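# Four arms lift a pipe as high as possible

## Task

Raise the pipe to the greatest height you can reach before the allotted motion time runs out.

## Robot and tools

Setup: four identical i2rt Big YAM arms (arm1, arm2, arm3, arm4) stand around the work area. Each has six revolute joints, a two-finger gripper and a wrist camera (arm1_cam_wrist to arm4_cam_wrist). Three fixed room cameras are named cam_east, cam_over and cam_west. The hand reaches roughly 1.0 m from the joint1 axis.

Frame: one shared scene frame, origin on the floor, +z up, lengths in metres. Foot (base_link) positions: arm1 x=+0.679 y=-0.006 z=+1.177; arm2 x=-0.003 y=+0.677 z=+1.197; arm3 x=-0.681 y=+0.003 z=+1.203; arm4 x=+0.001 y=-0.675 z=+1.159. Each foot faces its own +x, so the arms face roughly toward the centre. The hand point lies between the finger pads, about 1 cm behind the tips. Fingers point along the hand's +z and open and close along its y. Printed hand positions may be off, especially at long reach.

Joints (absolute angles in radians; done tolerance in brackets): joint1_rad -2.879..2.879 (0.045), turns the arm about its foot, positive is counter-clockwise seen from above, 0 points along the foot's facing. joint2_rad 0..3.141 (0.14), shoulder; 0 is upper arm back and roughly level, positive lifts it up and forward. joint3_rad 0..3.019 (0.09), elbow; 0 is folded, positive opens. joint4_rad -1.692..1.57 (0.055), hand pitch, positive tips fingers up. joint5_rad -1.57..1.57 (0.03), sideways swing, positive to the arm's right. joint6_rad -2.094..2.094 (0.035), hand roll, positive clockwise seen from behind. gripper_m 0..0.093 (0.003), the fingertip gap in metres; grip force about 50 to 64 N per pad.

move: one call can command any subset of arms. Each arm gets its own object under its name; an arm left out receives nothing new but may still be driving toward an older target. Inside an arm's object:
- joints: a dictionary of absolute joint targets keyed by the names above (radians, gripper_m in metres).
- min_time_s: 0.1 to 8 s, the minimum duration of that arm's joint motions; slower motions are unaffected.
- target: a list of 7 numbers [x, y, z, qw, qx, qy, qz], an absolute hand pose in the scene frame (metres, unit quaternion), same format as the printed hand line. The hand travels straight from its hand_target pose toward it. With target, joints may only contain gripper_m.
- speed: 0.002 to 0.5 m/s (default 0.25), only allowed with target; rotation is capped at twice this number in rad/s.
- cameras (top level): list of camera names or ["all"]; [] for none. Omitted means none after an action, all for an empty call.
All motions in one call start together; all hand paths of one call finish together at the slowest one's pace. Hand paths take 0.5 to 10 s and an action at most 15 s. The controller limits each step to 100 mm and 20 degrees from the measured hand pose and uses damped IK, favouring position; expect the hand to land a centimetre or more off, to lag, drift, or overshoot speed near full stretch. Paths do not avoid objects or other arms. Unknown keys make a call invalid; out-of-range values get it refused, and a refusal cancels the remaining move, wait and finished_scene calls of that reply. An empty move call returns all states, images and the scene number.

wait: seconds from 0 to 10; nothing new is commanded and the simulation runs on. Optional cameras as in move.

zoom_image: camera (one name) and region [x0, y0, x1, y1] in pixels of that camera's latest full image, top-left origin, at most 504 by 504. Images are 672x504.

finished_scene: scene = the current scene's number (1 or 2). Irreversible; the pipe must stay lifted once the robots are released from your control.

Reading results: the "move" line lists each arm given a motion with "done" or its worst status. joint_status and hand_status use: done; off_target (stopped short, possibly still pushing); time_out (the arm keeps a nearby target and keeps pushing; on_its_own lists joints not there yet, and "held at" is the target, not a reading); not_followed (a safety check withheld the command; messages "joint command not followed" or "pose unreachable"; the arm may keep trying). Arms listed under "as last shown" were not commanded and their lines repeat earlier values. The "pictures" line gives image order; images may be slightly older than the state. Joint velocities are in rad/s (gripper m/s); "within noise" means still. Joint torques are in N m, in joint order, include gravity, carry offsets and noise; entries 3 and 4 wrap at ±28. hand_target is the pose at the current joint targets; a loaded hand may sag below it.

Gripper: while clamped hard, gripper_m reads up to about 0.005 m narrower than the part (or up to 0.002 wider on some). Closed on nothing it reads 0.000 to 0.003. Full force needs a target about 0.005 m below the first-contact reading. To release, command well above the reading.

Heat: holding loads, stretching out or pushing at something unreachable warms motors. MOTOR HOT appears at 85 °C; at 100 °C an OVER-TEMPERATURE FAULT drops that arm and gripper for 30 to 60 s or more, and affected keys then show limit_stop_at_motor_heat; resend targets afterwards.

Avoid: hard contact between arms (including one gripper closing on another arm's fingers), which can end the scene; hard collisions with fixed or heavy objects; letting the pipe drop or fall any distance; releasing it while moving; needless sustained pushing. Arms do not stop on contact and the self/inter-arm check can react late. A to-the-pose joint command close to the current reading may not move anything. Wrist joints 4 to 6 have gear play and weaker torque.

Each tool is called after ">>>" as name([rows], argument=value, ...), one row to a line, values as JSON.

## Session

>>> move()

Scene clock: 0.00 s.
Joint torques (N m): no reading
Heat: arm1: hottest joint2_rad 36 °C; arm2: hottest joint1_rad 38 °C; arm3: hottest joint1_rad 39 °C; arm4: hottest joint5_rad 39 °C.
Joint velocities: within noise
arm1.joint_positions: joint1_rad=-0.169 joint2_rad=+0.603 joint3_rad=+1.429 joint4_rad=-1.485 joint5_rad=+0.284 joint6_rad=-0.242 gripper_m=+0.09396
arm1.joint_status: not commanded
arm1.hand: x=+0.4972 y=+0.0830 z=+1.7119 quat_wxyz=(-0.226, +0.889, -0.052, -0.395) (m; scene frame)
arm1.hand_target: x=+0.4996 y=+0.0825 z=+1.7227 quat_wxyz=(-0.227, +0.883, -0.054, -0.407) (m; scene frame)
arm1.hand_status: not commanded
arm2.joint_positions: joint1_rad=-0.075 joint2_rad=+0.580 joint3_rad=+1.375 joint4_rad=-1.154 joint5_rad=-0.108 joint6_rad=-0.189 gripper_m=+0.09396
arm2.joint_status: not commanded
arm2.hand: x=-0.0055 y=+0.4415 z=+1.7802 quat_wxyz=(-0.385, -0.522, -0.630, +0.427) (m; scene frame)
arm2.hand_target: x=-0.0052 y=+0.4455 z=+1.7942 quat_wxyz=(-0.392, -0.516, -0.624, +0.437) (m; scene frame)
arm2.hand_status: not commanded
arm3.joint_positions: joint1_rad=+0.022 joint2_rad=+0.635 joint3_rad=+1.398 joint4_rad=-1.426 joint5_rad=+0.156 joint6_rad=+0.252 gripper_m=+0.09396
arm3.joint_status: not commanded
arm3.hand: x=-0.4609 y=-0.0303 z=+1.7283 quat_wxyz=(-0.448, -0.154, -0.881, +0.015) (m; scene frame)
arm3.hand_target: x=-0.4628 y=-0.0303 z=+1.7416 quat_wxyz=(-0.462, -0.155, -0.873, +0.013) (m; scene frame)
arm3.hand_status: not commanded
arm4.joint_positions: joint1_rad=+0.068 joint2_rad=+0.641 joint3_rad=+1.431 joint4_rad=-1.151 joint5_rad=-0.045 joint6_rad=+0.443 gripper_m=+0.09396
arm4.joint_status: not commanded
arm4.hand: x=-0.0124 y=-0.4111 z=+1.7525 quat_wxyz=(-0.282, +0.459, -0.685, -0.491) (m; scene frame)
arm4.hand_target: x=-0.0124 y=-0.4150 z=+1.7655 quat_wxyz=(-0.288, +0.455, -0.678, -0.501) (m; scene frame)
arm4.hand_status: not commanded
pictures: arm1_cam_wrist, arm2_cam_wrist, arm3_cam_wrist, arm4_cam_wrist, cam_east, cam_over, cam_west

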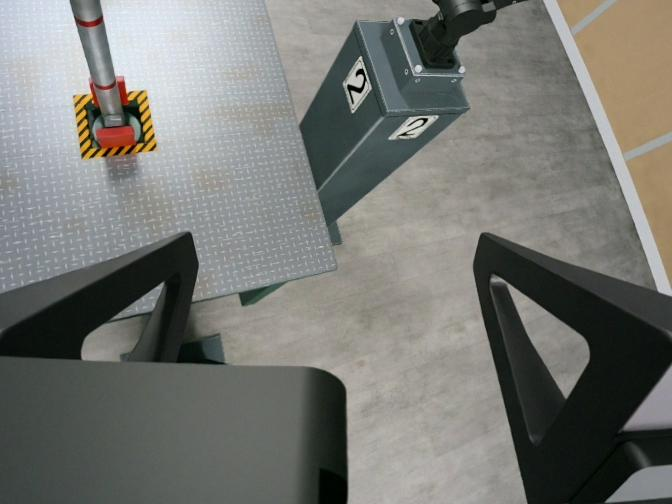

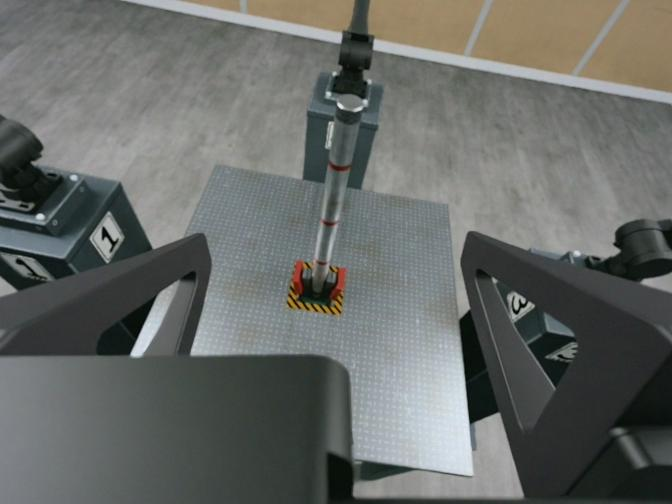

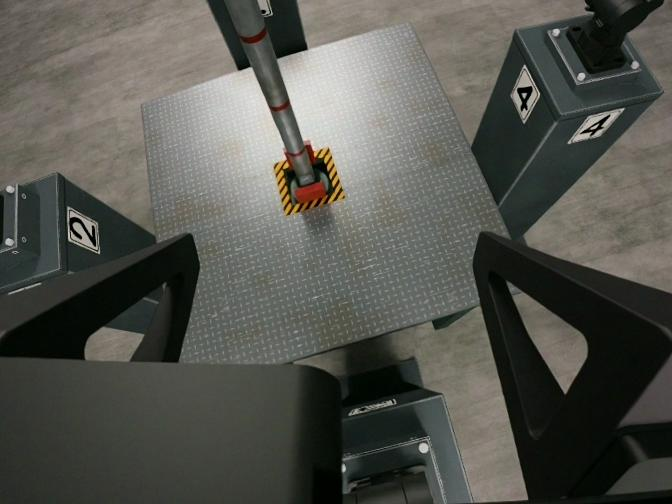

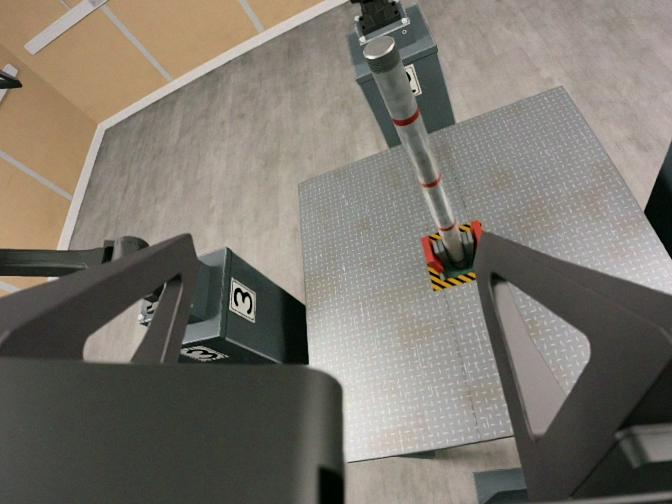

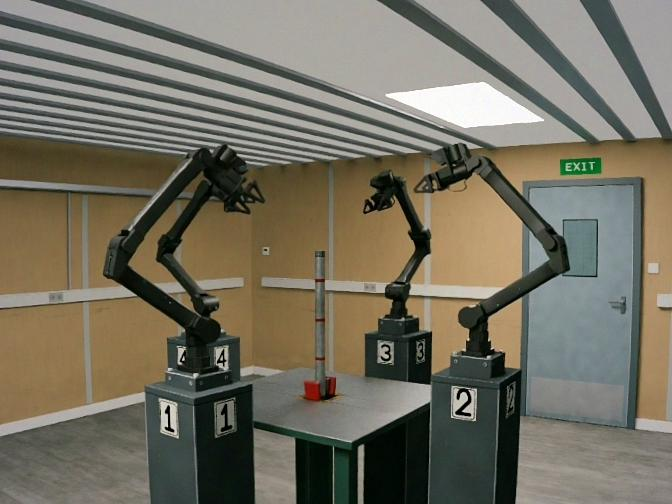

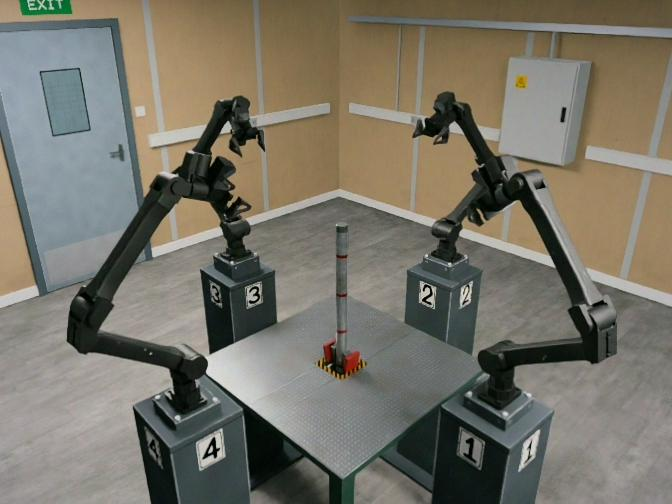

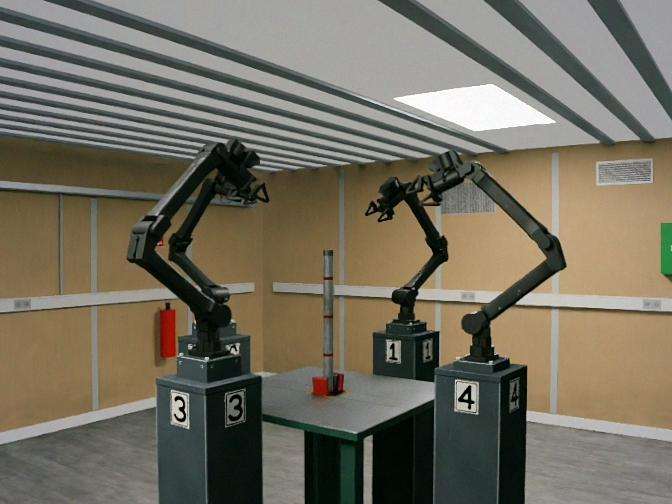

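>>> zoom_image(camera="cam_over", region=[260, 200, 440, 400])

>>> zoom_image(camera="cam_east", region=[240, 230, 440, 504])

>>> zoom_image(camera="cam_west", region=[240, 230, 440, 504])

Scaled by 2.520.

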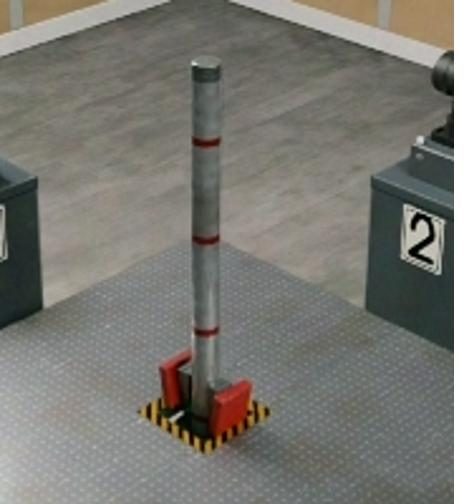

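Scaled by 1.839.

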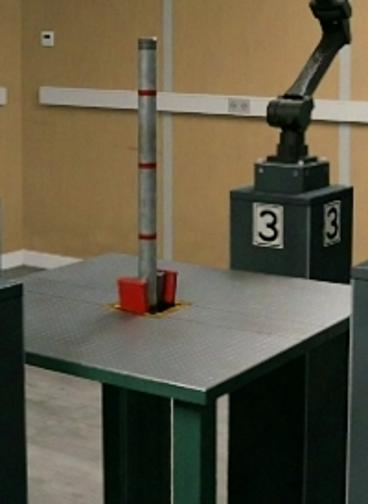

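Scaled by 1.839.

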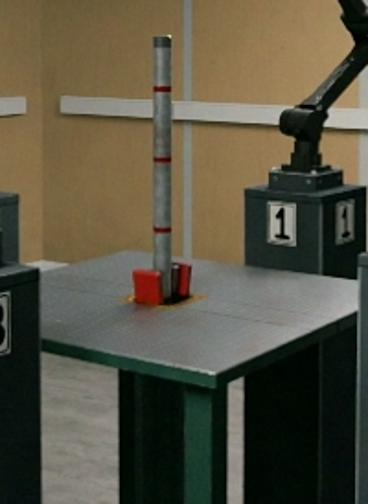

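>>> move(arm1={"target":[0.2,0.0,1.3,0,0.7071,0,-0.7071],"speed":0.35}, arm3={"target":[-0.2,0.0,1.19,0.7071,0,0.7071,0],"speed":0.35}, arm2={"target":[0.0,0.2,1.42,0.5,0.5,0.5,-0.5],"speed":0.35}, arm4={"target":[0.0,-0.2,1.53,0.5,-0.5,0.5,0.5],"speed":0.35}, cameras=["all"])

Scene clock: 65.73 s.
Joint torques (N m): arm1=[0.26 -8 5.71 3.23 0.21 0.27] | arm2=[0.21 -7.3 6.27 3 0.14 0.08] | arm3=[-1.61 -9.58 0.59 3.3 -0.14 -0.16] | arm4=[-1.14 -4.84 9.42 3.36 -0.08 -0.1]
Heat: arm1: hottest joint2_rad 36 °C; arm2: hottest joint3_rad 41 °C; arm3: hottest joint3_rad 39 °C; arm4: hottest joint3_rad 40 °C.
move: arm1 off_target; arm2 done; arm3 off_target; arm4 done
Joint velocities: within noise
arm1.joint_positions: joint1_rad=+0.025 joint2_rad=+1.708 joint3_rad=+0.348 joint4_rad=+1.319 joint5_rad=-0.019 joint6_rad=-0.020 gripper_m=+0.09396
arm1.joint_status: not commanded
arm1.hand: x=+0.2106 y=+0.0032 z=+1.2903 quat_wxyz=(-0.011, +0.721, +0.005, -0.693) (m; scene frame)
arm1.hand_target: x=+0.2003 y=+0.0004 z=+1.2998 quat_wxyz=(-0.002, +0.707, +0.001, -0.707) (m; scene frame)
arm1.hand_status: off_target (0.015 m and 2.7 deg from the pose sent, 0.515 m and 49.5 deg at the start)
arm2.joint_positions: joint1_rad=+0.006 joint2_rad=+1.293 joint3_rad=+0.430 joint4_rad=+0.839 joint5_rad=+0.006 joint6_rad=-0.013 gripper_m=+0.09396
arm2.joint_status: not commanded
arm2.hand: x=-0.0024 y=+0.1996 z=+1.4190 quat_wxyz=(-0.495, -0.501, -0.506, +0.499) (m; scene frame)
arm2.hand_target: x=+0.0010 y=+0.1998 z=+1.4201 quat_wxyz=(-0.501, -0.499, -0.501, +0.498) (m; scene frame)
arm2.hand_status: done (0.003 m and 0.9 deg from the pose sent, 0.434 m and 21.8 deg at the start)
arm3.joint_positions: joint1_rad=+0.040 joint2_rad=+2.187 joint3_rad=+0.455 joint4_rad=+1.544 joint5_rad=-0.002 joint6_rad=+0.008 gripper_m=+0.09396
arm3.joint_status: not commanded
arm3.hand: x=-0.2018 y=+0.0042 z=+1.1859 quat_wxyz=(-0.643, -0.003, -0.766, -0.006) (m; scene frame)
arm3.hand_target: x=-0.1992 y=-0.0010 z=+1.1902 quat_wxyz=(-0.652, -0.001, -0.758, +0.002) (m; scene frame)
arm3.hand_status: off_target (0.006 m and 10.1 deg from the pose sent, 0.599 m and 40.1 deg at the start; pose on its path clipped on 16 of 91 steps; a joint's target at an end of its range on 28 of 91 steps)
arm4.joint_positions: joint1_rad=+0.065 joint2_rad=+0.947 joint3_rad=+0.665 joint4_rad=+0.262 joint5_rad=+0.012 joint6_rad=+0.010 gripper_m=+0.09396
arm4.joint_status: not commanded
arm4.hand: x=-0.0058 y=-0.2015 z=+1.5225 quat_wxyz=(-0.489, +0.506, -0.507, -0.498) (m; scene frame)
arm4.hand_target: x=+0.0010 y=-0.1999 z=+1.5295 quat_wxyz=(-0.501, +0.499, -0.501, -0.498) (m; scene frame)
arm4.hand_status: done (0.010 m and 1.6 deg from the pose sent, 0.307 m and 33.2 deg at the start)
pictures: arm1_cam_wrist, arm2_cam_wrist, arm3_cam_wrist, arm4_cam_wrist, cam_east, cam_over, cam_west

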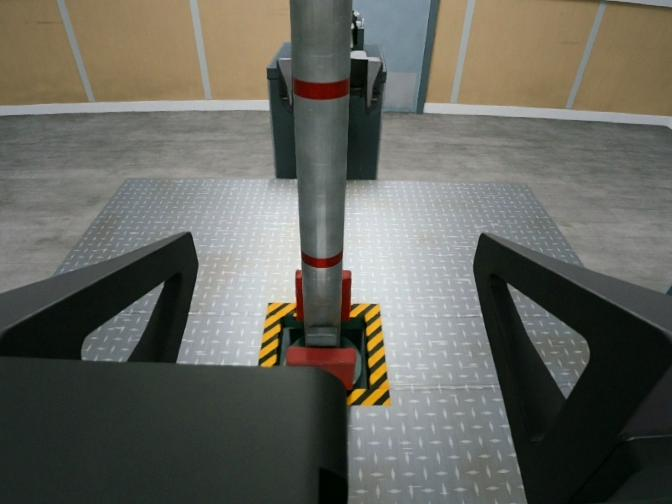

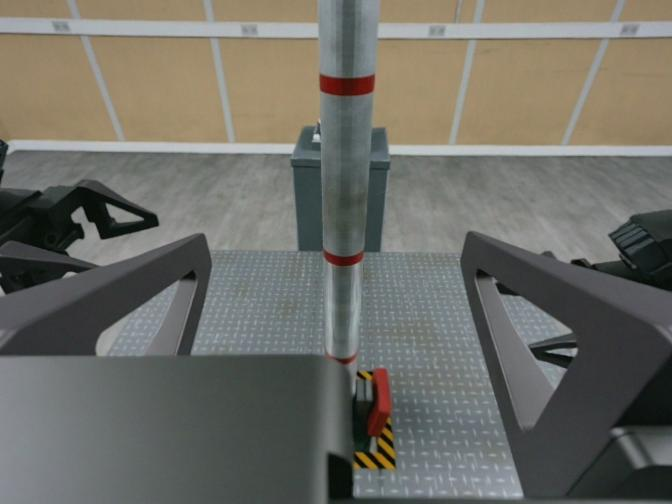

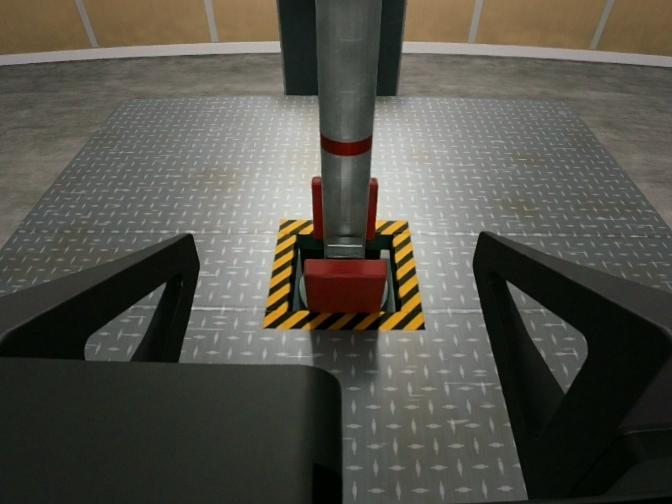

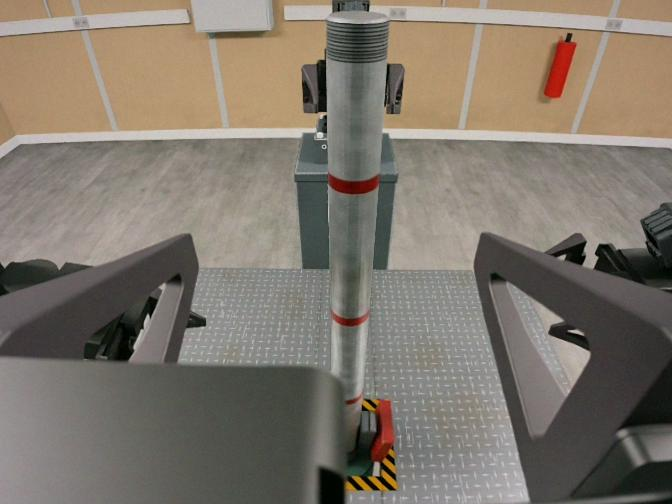

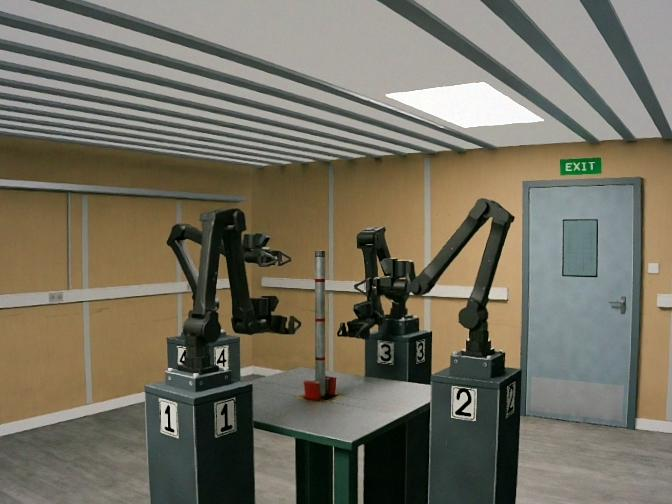

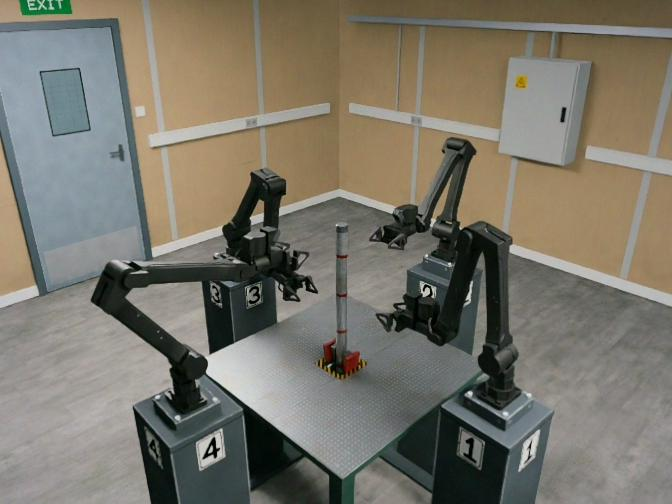

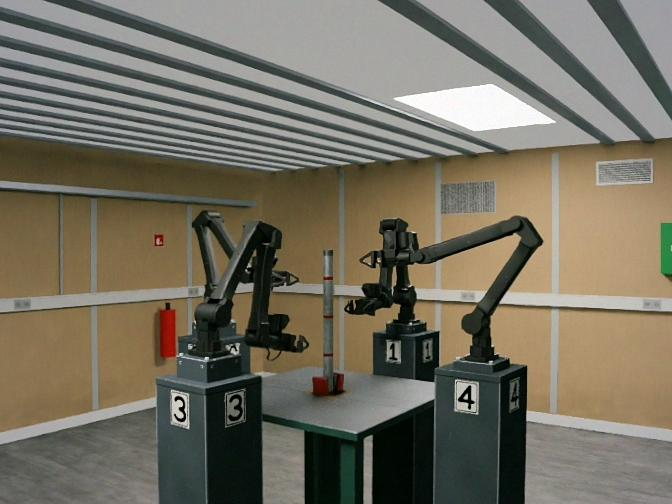

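>>> move(arm1={"target":[0.0,-0.006,1.3,0,0.7071,0,-0.7071],"speed":0.25}, arm3={"target":[0.0,-0.008,1.19,0.652,0,0.758,0],"speed":0.25}, arm2={"target":[0.0,-0.005,1.42,0.5,0.5,0.5,-0.5],"speed":0.25}, arm4={"target":[0.005,-0.005,1.53,0.5,-0.5,0.5,0.5],"speed":0.25}, cameras=["all"])

Scene clock: 85.43 s.
Joint torques (N m): arm1=[0.38 -14.56 9.51 1.61 0.24 0.27] | arm2=[-0.26 -14.74 10.7 1.65 0.09 0.07] | arm3=[-1.61 -13.86 5.68 1.59 -0.12 -0.14] | arm4=[-1.08 -12.34 12.55 2.73 -0.06 -0.1]
Heat: arm1: hottest joint2_rad 37 °C; arm2: hottest joint3_rad 39 °C; arm3: hottest joint1_rad 38 °C; arm4: hottest joint3_rad 42 °C.
move: arm1 off_target; arm2 off_target; arm3 off_target; arm4 off_target
Joint velocities: within noise
arm1.joint_positions: joint1_rad=+0.045 joint2_rad=+1.965 joint3_rad=+0.905 joint4_rad=+1.045 joint5_rad=-0.004 joint6_rad=-0.015 gripper_m=+0.09396
arm1.joint_status: not commanded
arm1.hand: x=+0.0142 y=-0.0019 z=+1.2946 quat_wxyz=(-0.008, +0.712, +0.005, -0.702) (m; scene frame)
arm1.hand_target: x=+0.0007 y=-0.0062 z=+1.3003 quat_wxyz=(+0.000, +0.707, +0.000, -0.707) (m; scene frame)
arm1.hand_status: off_target (0.016 m and 1.4 deg from the pose sent, 0.211 m and 2.7 deg at the start)
arm2.joint_positions: joint1_rad=+0.006 joint2_rad=+1.762 joint3_rad=+0.930 joint4_rad=+0.782 joint5_rad=+0.006 joint6_rad=-0.013 gripper_m=+0.09396
arm2.joint_status: not commanded
arm2.hand: x=-0.0010 y=+0.0137 z=+1.3983 quat_wxyz=(-0.488, -0.507, -0.512, +0.492) (m; scene frame)
arm2.hand_target: x=+0.0000 y=-0.0030 z=+1.4204 quat_wxyz=(-0.500, -0.500, -0.500, +0.500) (m; scene frame)
arm2.hand_status: off_target (0.029 m and 2.3 deg from the pose sent, 0.205 m and 0.9 deg at the start)
arm3.joint_positions: joint1_rad=+0.028 joint2_rad=+2.245 joint3_rad=+0.979 joint4_rad=+1.094 joint5_rad=-0.019 joint6_rad=+0.006 gripper_m=+0.09396
arm3.joint_status: not commanded
arm3.hand: x=-0.0100 y=-0.0001 z=+1.1889 quat_wxyz=(-0.649, -0.001, -0.761, -0.008) (m; scene frame)
arm3.hand_target: x=-0.0005 y=-0.0078 z=+1.1899 quat_wxyz=(-0.652, +0.001, -0.758, +0.000) (m; scene frame)
arm3.hand_status: off_target (0.013 m and 1.1 deg from the pose sent, 0.202 m and 1.6 deg at the start)
arm4.joint_positions: joint1_rad=+0.053 joint2_rad=+1.486 joint3_rad=+1.066 joint4_rad=+0.373 joint5_rad=-0.005 joint6_rad=+0.010 gripper_m=+0.09396
arm4.joint_status: not commanded
arm4.hand: x=-0.0040 y=-0.0181 z=+1.5006 quat_wxyz=(-0.481, +0.514, -0.513, -0.491) (m; scene frame)
arm4.hand_target: x=+0.0050 y=-0.0073 z=+1.5301 quat_wxyz=(-0.500, +0.500, -0.500, -0.500) (m; scene frame)
arm4.hand_status: off_target (0.033 m and 3.2 deg from the pose sent, 0.197 m and 1.6 deg at the start)
pictures: arm1_cam_wrist, arm2_cam_wrist, arm3_cam_wrist, arm4_cam_wrist, cam_east, cam_over, cam_west

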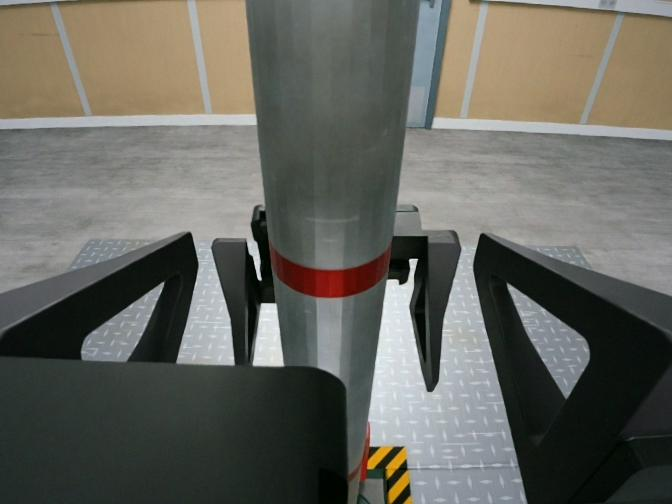

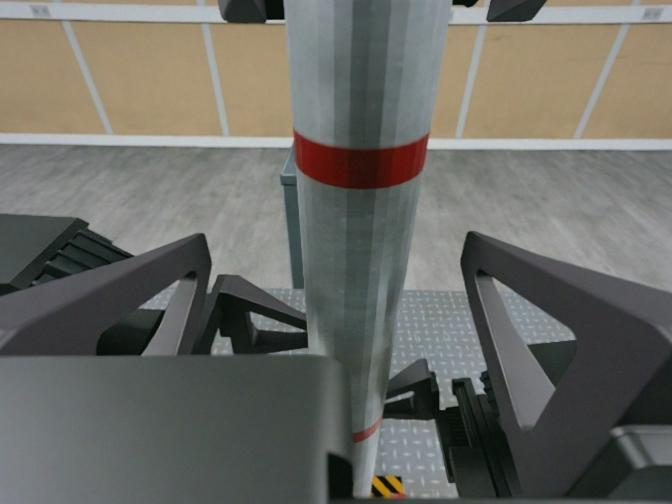

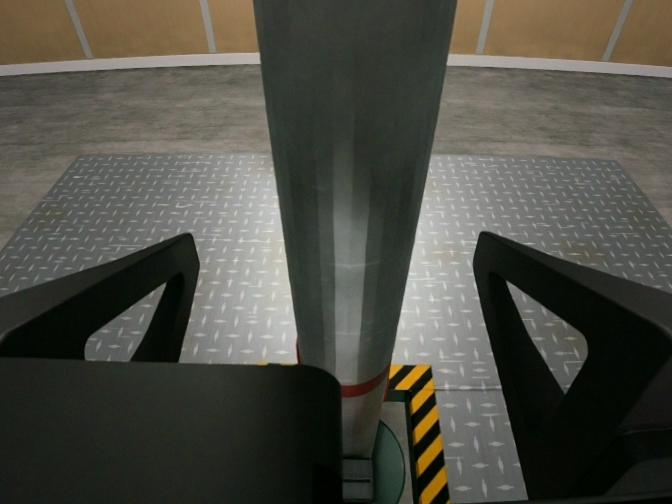

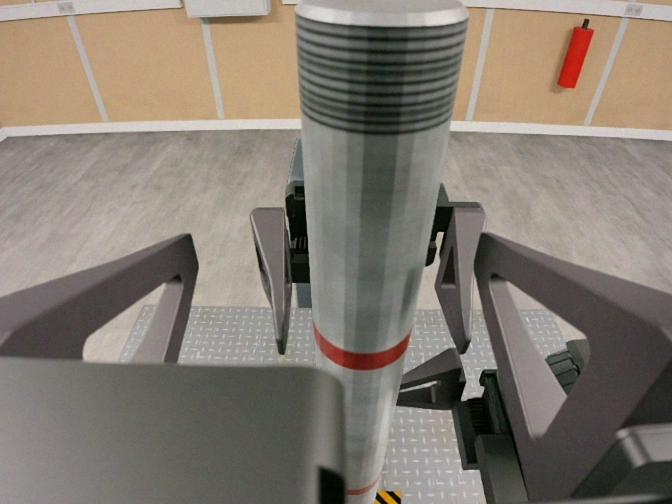

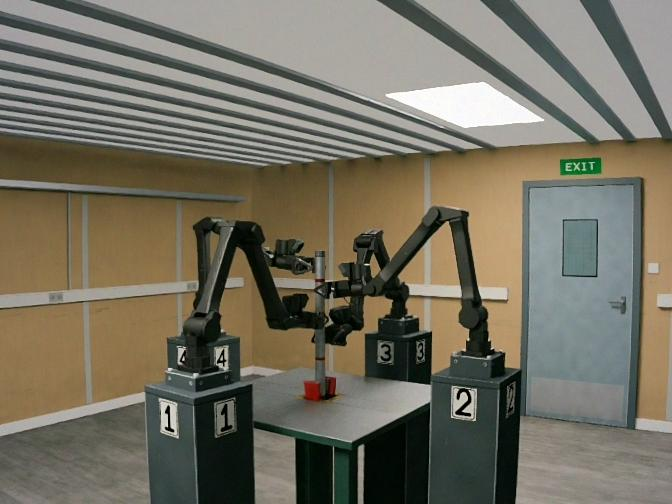

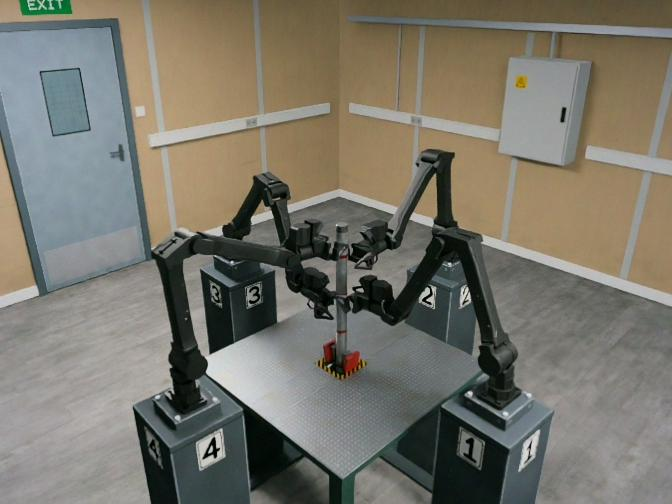

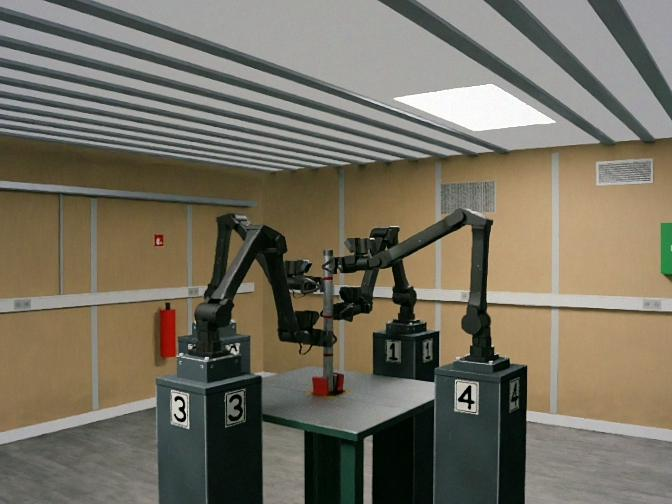

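>>> move(arm1={"target":[-0.016,-0.008,1.3,0,0.7071,0,-0.7071]}, arm3={"target":[0.014,-0.012,1.19,0.652,0,0.758,0]}, arm2={"target":[-0.004,-0.022,1.425,0.5,0.5,0.5,-0.5]}, arm4={"target":[0.010,0.012,1.53,0.5,-0.5,0.5,0.5]})

>>> move(arm1={"joints":{"gripper_m":0.02}}, arm3={"joints":{"gripper_m":0.02}}, arm2={"joints":{"gripper_m":0.02}}, arm4={"joints":{"gripper_m":0.02}}, cameras=["arm1_cam_wrist","arm4_cam_wrist","arm3_cam_wrist","arm2_cam_wrist"])

Scene clock: 95.23 s.
Joint torques (N m): arm1=[0.21 -15.15 9.87 1.59 0.24 0.27] | arm2=[-0.85 -15.62 10.93 1.69 -0.19 0.06] | arm3=[-1.61 -14.15 5.94 1.59 -0.14 -0.14] | arm4=[-1.08 -13.04 12.77 2.43 -0.08 -0.1]
Heat: arm1: hottest joint2_rad 37 °C; arm2: hottest joint3_rad 40 °C; arm3: hottest joint1_rad 38 °C; arm4: hottest joint3_rad 43 °C.
move: arm1 off_target; arm2 off_target; arm3 off_target; arm4 off_target
Joint velocities: within noise
arm1.joint_positions: joint1_rad=+0.048 joint2_rad=+1.988 joint3_rad=+0.953 joint4_rad=+1.018 joint5_rad=+0.001 joint6_rad=-0.015 gripper_m=+0.09396
arm1.joint_status: not commanded
arm1.hand: x=-0.0012 y=-0.0034 z=+1.2940 quat_wxyz=(-0.008, +0.713, +0.005, -0.701) (m; scene frame)
arm1.hand_target: x=-0.0150 y=-0.0079 z=+1.3000 quat_wxyz=(+0.000, +0.707, +0.000, -0.707) (m; scene frame)
arm1.hand_status: off_target (0.017 m and 1.4 deg from the pose sent, 0.031 m and 1.4 deg at the start)
arm2.joint_positions: joint1_rad=+0.006 joint2_rad=+1.787 joint3_rad=+0.984 joint4_rad=+0.750 joint5_rad=+0.006 joint6_rad=-0.013 gripper_m=+0.09396
arm2.joint_status: not commanded
arm2.hand: x=-0.0009 y=-0.0033 z=+1.4017 quat_wxyz=(-0.487, -0.508, -0.513, +0.491) (m; scene frame)
arm2.hand_target: x=-0.0041 y=-0.0199 z=+1.4251 quat_wxyz=(-0.500, -0.500, -0.500, +0.500) (m; scene frame)
arm2.hand_status: off_target (0.030 m and 2.5 deg from the pose sent, 0.045 m and 2.3 deg at the start)
arm3.joint_positions: joint1_rad=+0.022 joint2_rad=+2.255 joint3_rad=+1.020 joint4_rad=+1.065 joint5_rad=-0.024 joint6_rad=+0.006 gripper_m=+0.09396
arm3.joint_status: not commanded
arm3.hand: x=+0.0038 y=-0.0042 z=+1.1903 quat_wxyz=(-0.650, -0.003, -0.760, -0.008) (m; scene frame)
arm3.hand_target: x=+0.0135 y=-0.0123 z=+1.1904 quat_wxyz=(-0.652, -0.001, -0.758, +0.000) (m; scene frame)
arm3.hand_status: off_target (0.013 m and 1.0 deg from the pose sent, 0.027 m and 1.1 deg at the start)
arm4.joint_positions: joint1_rad=+0.043 joint2_rad=+1.527 joint3_rad=+1.112 joint4_rad=+0.373 joint5_rad=-0.014 joint6_rad=+0.010 gripper_m=+0.09396
arm4.joint_status: not commanded
arm4.hand: x=+0.0006 y=-0.0018 z=+1.5017 quat_wxyz=(-0.482, +0.513, -0.512, -0.493) (m; scene frame)
arm4.hand_target: x=+0.0099 y=+0.0096 z=+1.5296 quat_wxyz=(-0.500, +0.500, -0.500, -0.500) (m; scene frame)
arm4.hand_status: off_target (0.033 m and 3.0 deg from the pose sent, 0.044 m and 3.2 deg at the start)
pictures: none

Scene clock: 96.00 s.
Joint torques (N m): arm1=[0.26 -15.09 9.83 1.62 0.33 0.24] | arm2=[0.03 -15.56 10.85 1.72 -0.33 0.06] | arm3=[-1.55 -14.04 5.94 1.59 0.09 -0.13] | arm4=[-0.73 -12.98 12.7 2.41 -0.17 -0.09]
Heat: arm1: hottest joint2_rad 37 °C; arm2: hottest joint3_rad 40 °C; arm3: hottest joint1_rad 38 °C; arm4: hottest joint3_rad 43 °C.
move: arm1 off_target; arm2 off_target; arm3 off_target; arm4 off_target
Joint velocities: within noise
arm1.joint_positions: joint1_rad=+0.048 joint2_rad=+1.989 joint3_rad=+0.953 joint4_rad=+1.018 joint5_rad=-0.002 joint6_rad=-0.007 gripper_m=+0.04183
arm1.joint_status: gripper_m off_target (ended at +0.04185, target +0.02000)
arm1.hand: x=-0.0014 y=-0.0039 z=+1.2939 quat_wxyz=(-0.005, +0.713, +0.003, -0.701) (m; scene frame)
arm1.hand_target: x=-0.0150 y=-0.0081 z=+1.3001 quat_wxyz=(+0.002, +0.707, -0.002, -0.707) (m; scene frame)
arm1.hand_status: not commanded
arm2.joint_positions: joint1_rad=-0.005 joint2_rad=+1.787 joint3_rad=+0.985 joint4_rad=+0.750 joint5_rad=+0.017 joint6_rad=-0.007 gripper_m=+0.04286
arm2.joint_status: gripper_m off_target (ended at +0.04289, target +0.02000)
arm2.hand: x=-0.0103 y=-0.0035 z=+1.4018 quat_wxyz=(-0.483, -0.515, -0.506, +0.495) (m; scene frame)
arm2.hand_target: x=-0.0052 y=-0.0198 z=+1.4251 quat_wxyz=(-0.499, -0.503, -0.497, +0.500) (m; scene frame)
arm2.hand_status: not commanded
arm3.joint_positions: joint1_rad=+0.022 joint2_rad=+2.255 joint3_rad=+1.021 joint4_rad=+1.065 joint5_rad=-0.036 joint6_rad=+0.003 gripper_m=+0.04095
arm3.joint_status: gripper_m off_target (ended at +0.04098, target +0.02000)
arm3.hand: x=+0.0039 y=-0.0021 z=+1.1904 quat_wxyz=(-0.650, +0.003, -0.760, -0.011) (m; scene frame)
arm3.hand_target: x=+0.0136 y=-0.0112 z=+1.1905 quat_wxyz=(-0.652, +0.002, -0.758, -0.001) (m; scene frame)
arm3.hand_status: not commanded
arm4.joint_positions: joint1_rad=+0.038 joint2_rad=+1.528 joint3_rad=+1.112 joint4_rad=+0.373 joint5_rad=-0.011 joint6_rad=+0.006 gripper_m=+0.04098
arm4.joint_status: gripper_m off_target (ended at +0.04100, target +0.02000)
arm4.hand: x=+0.0048 y=-0.0015 z=+1.5016 quat_wxyz=(-0.486, +0.512, -0.513, -0.490) (m; scene frame)
arm4.hand_target: x=+0.0101 y=+0.0096 z=+1.5297 quat_wxyz=(-0.501, +0.501, -0.499, -0.499) (m; scene frame)
arm4.hand_status: not commanded
pictures: arm1_cam_wrist, arm2_cam_wrist, arm3_cam_wrist, arm4_cam_wrist

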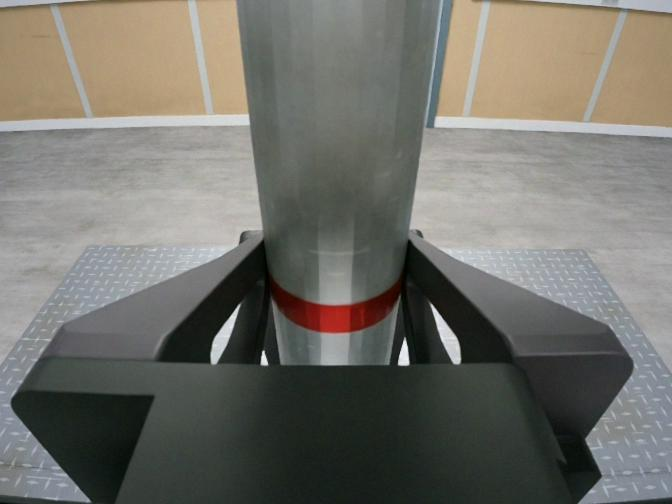

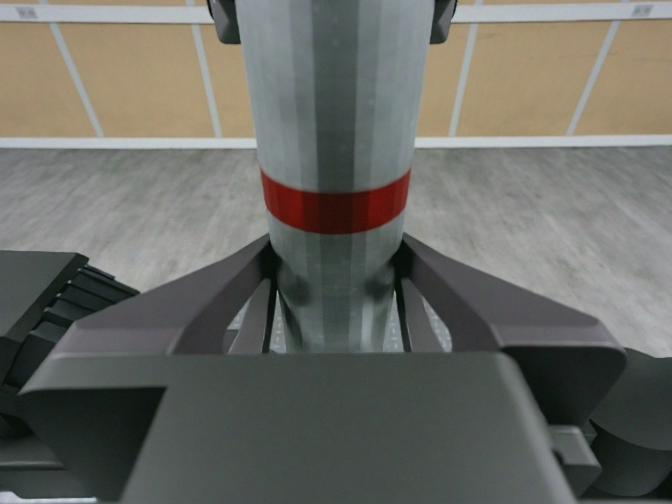

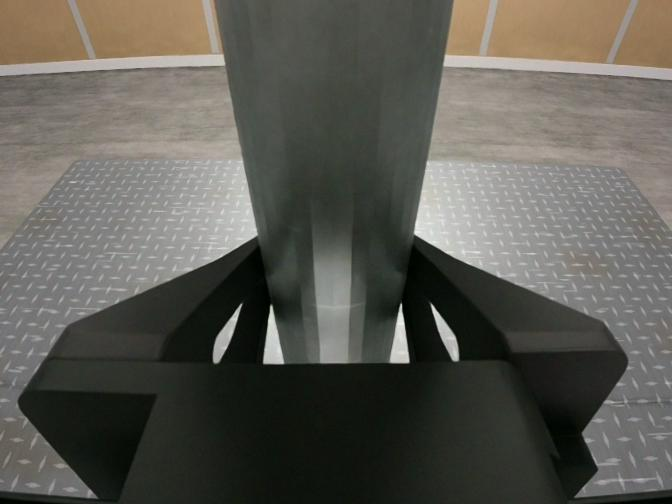

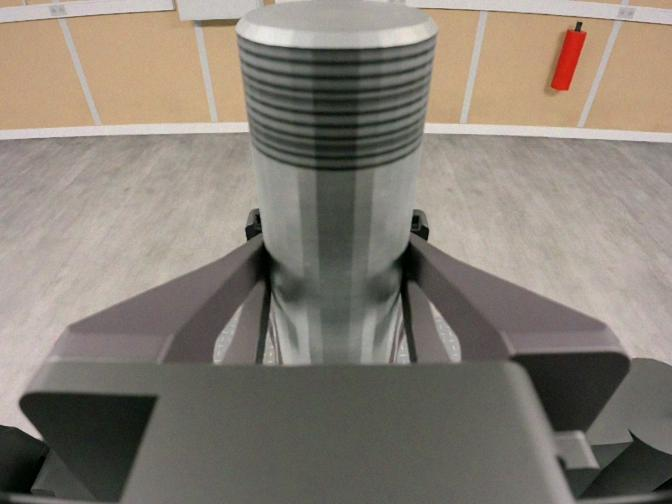

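>>> move(arm1={"target":[-0.016,-0.008,1.55,0,0.7071,0,-0.7071],"speed":0.2}, arm3={"target":[0.014,-0.012,1.44,0.68,0,0.733,0],"speed":0.2}, arm2={"target":[-0.004,-0.022,1.675,0.5,0.5,0.5,-0.5],"speed":0.2}, arm4={"target":[0.010,0.012,1.78,0.5,-0.5,0.5,0.5],"speed":0.2}, cameras=["cam_over","cam_east","arm3_cam_wrist"])

Scene clock: 105.53 s.
Joint torques (N m): arm1=[-0.38 -25.29 9.21 3.56 0.05 0.19] | arm2=[-0.44 -24.18 11.04 2.82 -0.48 -0.01] | arm3=[-0.73 -23.53 2.39 6.45 0.22 -0.08] | arm4=[-0.21 -18.61 15.34 2.71 0.09 -0.05]
Heat: arm1: hottest joint2_rad 38 °C; arm2: hottest joint3_rad 40 °C; arm3: hottest joint3_rad 38 °C; arm4: hottest joint3_rad 46 °C.
move: arm1 off_target; arm2 off_target; arm3 off_target; arm4 off_target
Joint velocities: within noise
arm1.joint_positions: joint1_rad=+0.048 joint2_rad=+1.890 joint3_rad=+0.968 joint4_rad=+0.748 joint5_rad=-0.001 joint6_rad=-0.009 gripper_m=+0.04183
arm1.joint_status: not commanded
arm1.hand: x=-0.0013 y=-0.0037 z=+1.2992 quat_wxyz=(-0.005, +0.765, +0.003, -0.644) (m; scene frame)
arm1.hand_target: x=-0.0048 y=-0.0052 z=+1.3953 quat_wxyz=(-0.001, +0.708, +0.001, -0.707) (m; scene frame)
arm1.hand_status: off_target (0.251 m and 9.9 deg from the pose sent, 0.257 m and 1.1 deg at the start; pose on its path clipped on 39 of 54 steps)
arm2.joint_positions: joint1_rad=-0.005 joint2_rad=+1.729 joint3_rad=+1.019 joint4_rad=+0.534 joint5_rad=+0.007 joint6_rad=-0.008 gripper_m=+0.04286
arm2.joint_status: not commanded
arm2.hand: x=-0.0087 y=-0.0032 z=+1.4047 quat_wxyz=(-0.453, -0.541, -0.538, +0.460) (m; scene frame)
arm2.hand_target: x=-0.0071 y=-0.0048 z=+1.5021 quat_wxyz=(-0.500, -0.499, -0.501, +0.501) (m; scene frame)
arm2.hand_status: off_target (0.271 m and 9.6 deg from the pose sent, 0.274 m and 2.7 deg at the start; pose on its path clipped on 42 of 54 steps)
arm3.joint_positions: joint1_rad=+0.022 joint2_rad=+2.180 joint3_rad=+1.016 joint4_rad=+0.881 joint5_rad=-0.025 joint6_rad=-0.001 gripper_m=+0.04095
arm3.joint_status: not commanded
arm3.hand: x=+0.0033 y=-0.0039 z=+1.1944 quat_wxyz=(-0.606, +0.000, -0.796, -0.007) (m; scene frame)
arm3.hand_target: x=+0.0091 y=-0.0070 z=+1.2874 quat_wxyz=(-0.679, +0.001, -0.734, +0.001) (m; scene frame)
arm3.hand_status: off_target (0.246 m and 11.1 deg from the pose sent, 0.250 m and 4.8 deg at the start; pose on its path clipped on 38 of 54 steps)
arm4.joint_positions: joint1_rad=+0.038 joint2_rad=+1.505 joint3_rad=+1.174 joint4_rad=+0.178 joint5_rad=-0.011 joint6_rad=+0.006 gripper_m=+0.04098
arm4.joint_status: not commanded
arm4.hand: x=+0.0048 y=-0.0011 z=+1.5049 quat_wxyz=(-0.456, +0.538, -0.539, -0.460) (m; scene frame)
arm4.hand_target: x=+0.0065 y=-0.0058 z=+1.6026 quat_wxyz=(-0.500, +0.500, -0.500, -0.500) (m; scene frame)
arm4.hand_status: off_target (0.275 m and 9.2 deg from the pose sent, 0.279 m and 2.8 deg at the start; pose on its path clipped on 42 of 54 steps)
pictures: arm3_cam_wrist, cam_east, cam_over

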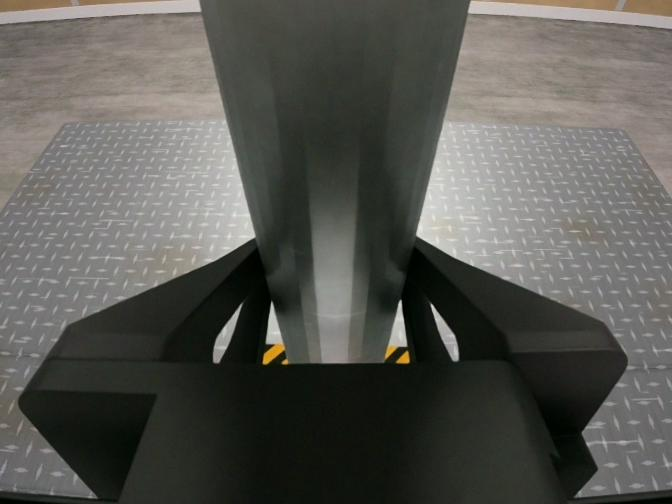

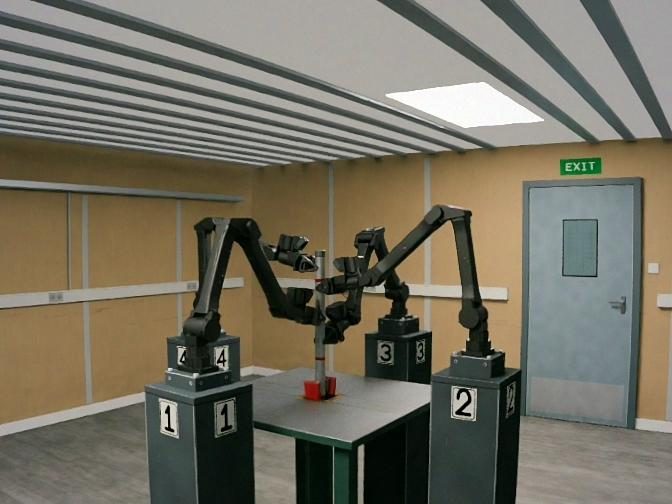

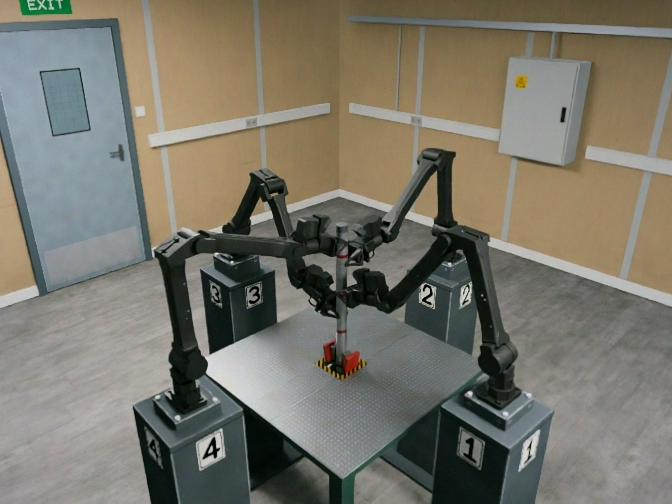

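>>> move(arm1={"joints":{"joint2_rad":1.455,"joint3_rad":1.345,"joint4_rad":0.62},"min_time_s":3}, arm2={"joints":{"joint2_rad":1.45,"joint3_rad":1.53,"joint4_rad":0.36},"min_time_s":3}, arm3={"joints":{"joint2_rad":1.548,"joint3_rad":1.115,"joint4_rad":0.93},"min_time_s":3}, arm4={"joints":{"joint2_rad":1.54,"joint3_rad":1.95,"joint4_rad":0.05},"min_time_s":3}, cameras=["cam_over","cam_east","arm3_cam_wrist","arm4_cam_wrist"])

Scene clock: 157.27 s.
Joint torques (N m): arm1=[-0.26 -30.97 18.82 7.27 0.05 0.14] | arm2=[-0.44 -24.7 16.53 6.05 -0.27 0.07] | arm3=[-0.79 -17.26 15.53 6.27 0.24 0.05] | arm4=[-0.21 -15.91 17.43 6.9 0.19 -0.05]
Heat: arm1: hottest joint2_rad 46 °C; arm2: hottest joint3_rad 51 °C; arm3: hottest joint2_rad 40 °C; arm4: hottest joint3_rad 59 °C.
move: arm1 time_out; arm2 time_out; arm3 time_out; arm4 time_out
Joint velocities: within noise
arm1.joint_positions: joint1_rad=+0.048 joint2_rad=+1.658 joint3_rad=+1.040 joint4_rad=+0.503 joint5_rad=+0.004 joint6_rad=-0.003 gripper_m=+0.04183
arm1.joint_status: joint2_rad time_out (moved -0.233 of -0.435); joint3_rad time_out (moved +0.071 of +0.377); joint4_rad time_out (moved -0.245 of -0.128)
arm1.on_its_own: joint2_rad reads +1.658 and still pushes toward +1.455 since a time_out; joint3_rad reads +1.040 and still pushes toward +1.152 since a time_out (your +1.345 is given up); joint4_rad reads +0.503 and still pushes toward +0.620 since a time_out
arm1.hand: x=-0.0009 y=-0.0034 z=+1.4299 quat_wxyz=(-0.005, +0.746, +0.000, -0.666) (m; scene frame)
arm1.hand_target: x=+0.0334 y=-0.0056 z=+1.6552 quat_wxyz=(-0.002, +0.587, -0.001, -0.810) (m; scene frame)
arm1.hand_status: not commanded
arm2.joint_positions: joint1_rad=-0.005 joint2_rad=+1.561 joint3_rad=+1.171 joint4_rad=+0.262 joint5_rad=+0.001 joint6_rad=-0.021 gripper_m=+0.04286
arm2.joint_status: joint3_rad time_out (moved +0.152 of +0.511); joint4_rad time_out (moved -0.272 of -0.174); the others done
arm2.on_its_own: joint3_rad reads +1.171 and still pushes toward +1.283 since a time_out (your +1.530 is given up); joint4_rad reads +0.262 and still pushes toward +0.360 since a time_out
arm2.hand: x=-0.0082 y=-0.0049 z=+1.5362 quat_wxyz=(-0.464, -0.526, -0.532, +0.475) (m; scene frame)
arm2.hand_target: x=-0.0076 y=+0.0182 z=+1.7017 quat_wxyz=(-0.546, -0.445, -0.449, +0.550) (m; scene frame)
arm2.hand_status: not commanded
arm3.joint_positions: joint1_rad=+0.022 joint2_rad=+1.625 joint3_rad=+0.963 joint4_rad=+0.837 joint5_rad=-0.025 joint6_rad=-0.014 gripper_m=+0.02027
arm3.joint_status: joint3_rad time_out (moved -0.054 of +0.099); joint4_rad time_out (moved -0.044 of +0.049); the others done
arm3.on_its_own: joint3_rad reads +0.963 and still pushes toward +1.079 since a time_out; joint4_rad reads +0.837 and still pushes toward +0.930 since a time_out; gripper_m moved -0.02068 to your old target +0.02000
arm3.hand: x=-0.0291 y=-0.0048 z=+1.5245 quat_wxyz=(-0.770, +0.007, -0.638, +0.002) (m; scene frame)
arm3.hand_target: x=-0.0424 y=-0.0080 z=+1.6598 quat_wxyz=(-0.853, +0.003, -0.521, +0.006) (m; scene frame)
arm3.hand_status: not commanded
arm4.joint_positions: joint1_rad=+0.038 joint2_rad=+1.550 joint3_rad=+1.648 joint4_rad=-0.054 joint5_rad=-0.021 joint6_rad=+0.006 gripper_m=+0.03706
arm4.joint_status: joint3_rad time_out (moved +0.474 of +0.776); joint4_rad time_out (moved -0.232 of -0.128); the others done
arm4.on_its_own: joint3_rad reads +1.648 and still pushes toward +1.761 since a time_out (your +1.950 is given up); joint4_rad reads -0.054 and still pushes toward +0.050 since a time_out; gripper_m moved -0.00391 toward your old target +0.02000
arm4.hand: x=+0.0033 y=+0.0390 z=+1.7130 quat_wxyz=(-0.505, +0.493, -0.488, -0.513) (m; scene frame)
arm4.hand_target: x=+0.0053 y=+0.0196 z=+1.8156 quat_wxyz=(-0.560, +0.432, -0.428, -0.562) (m; scene frame)
arm4.hand_status: not commanded
pictures: arm3_cam_wrist, arm4_cam_wrist, cam_east, cam_over

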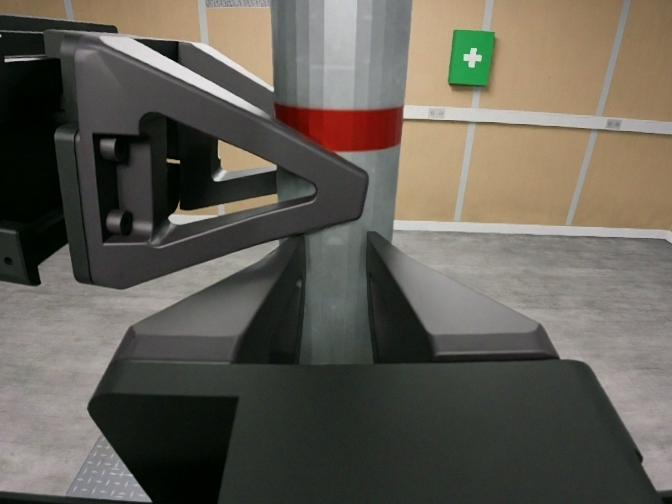

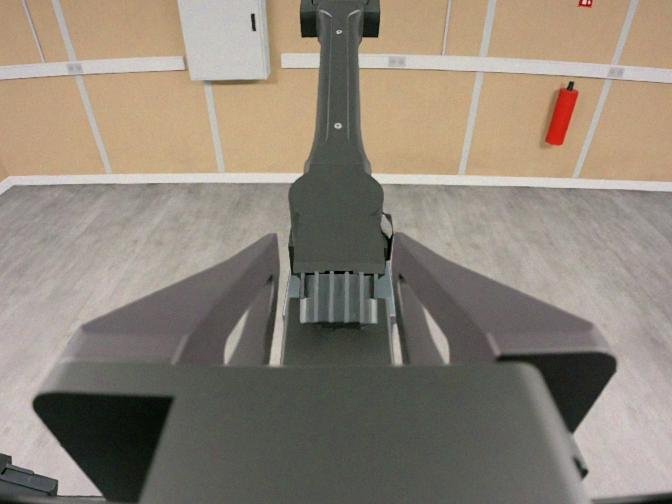

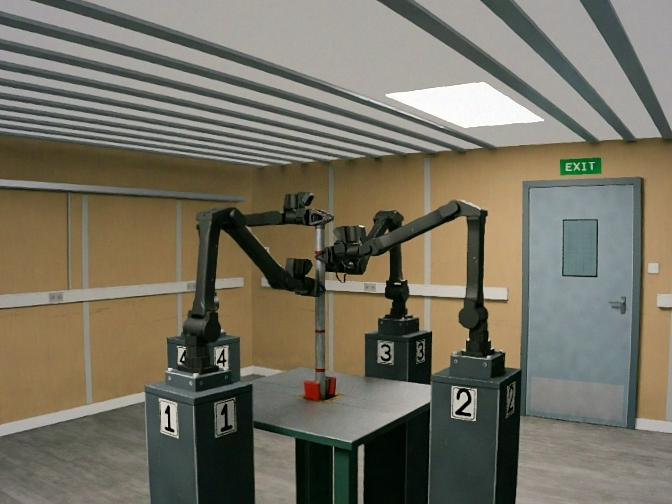

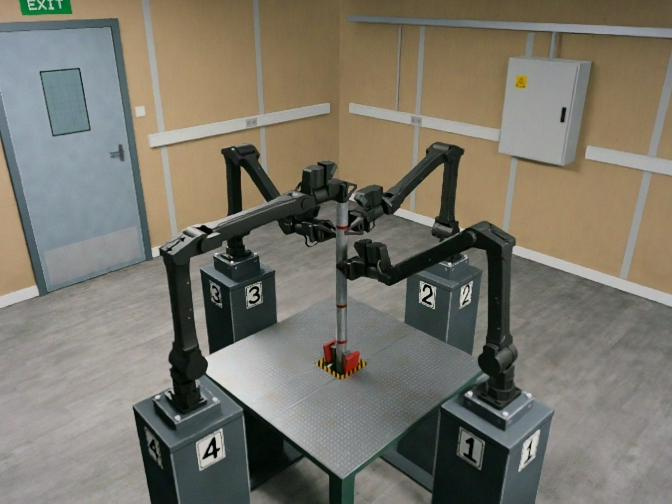

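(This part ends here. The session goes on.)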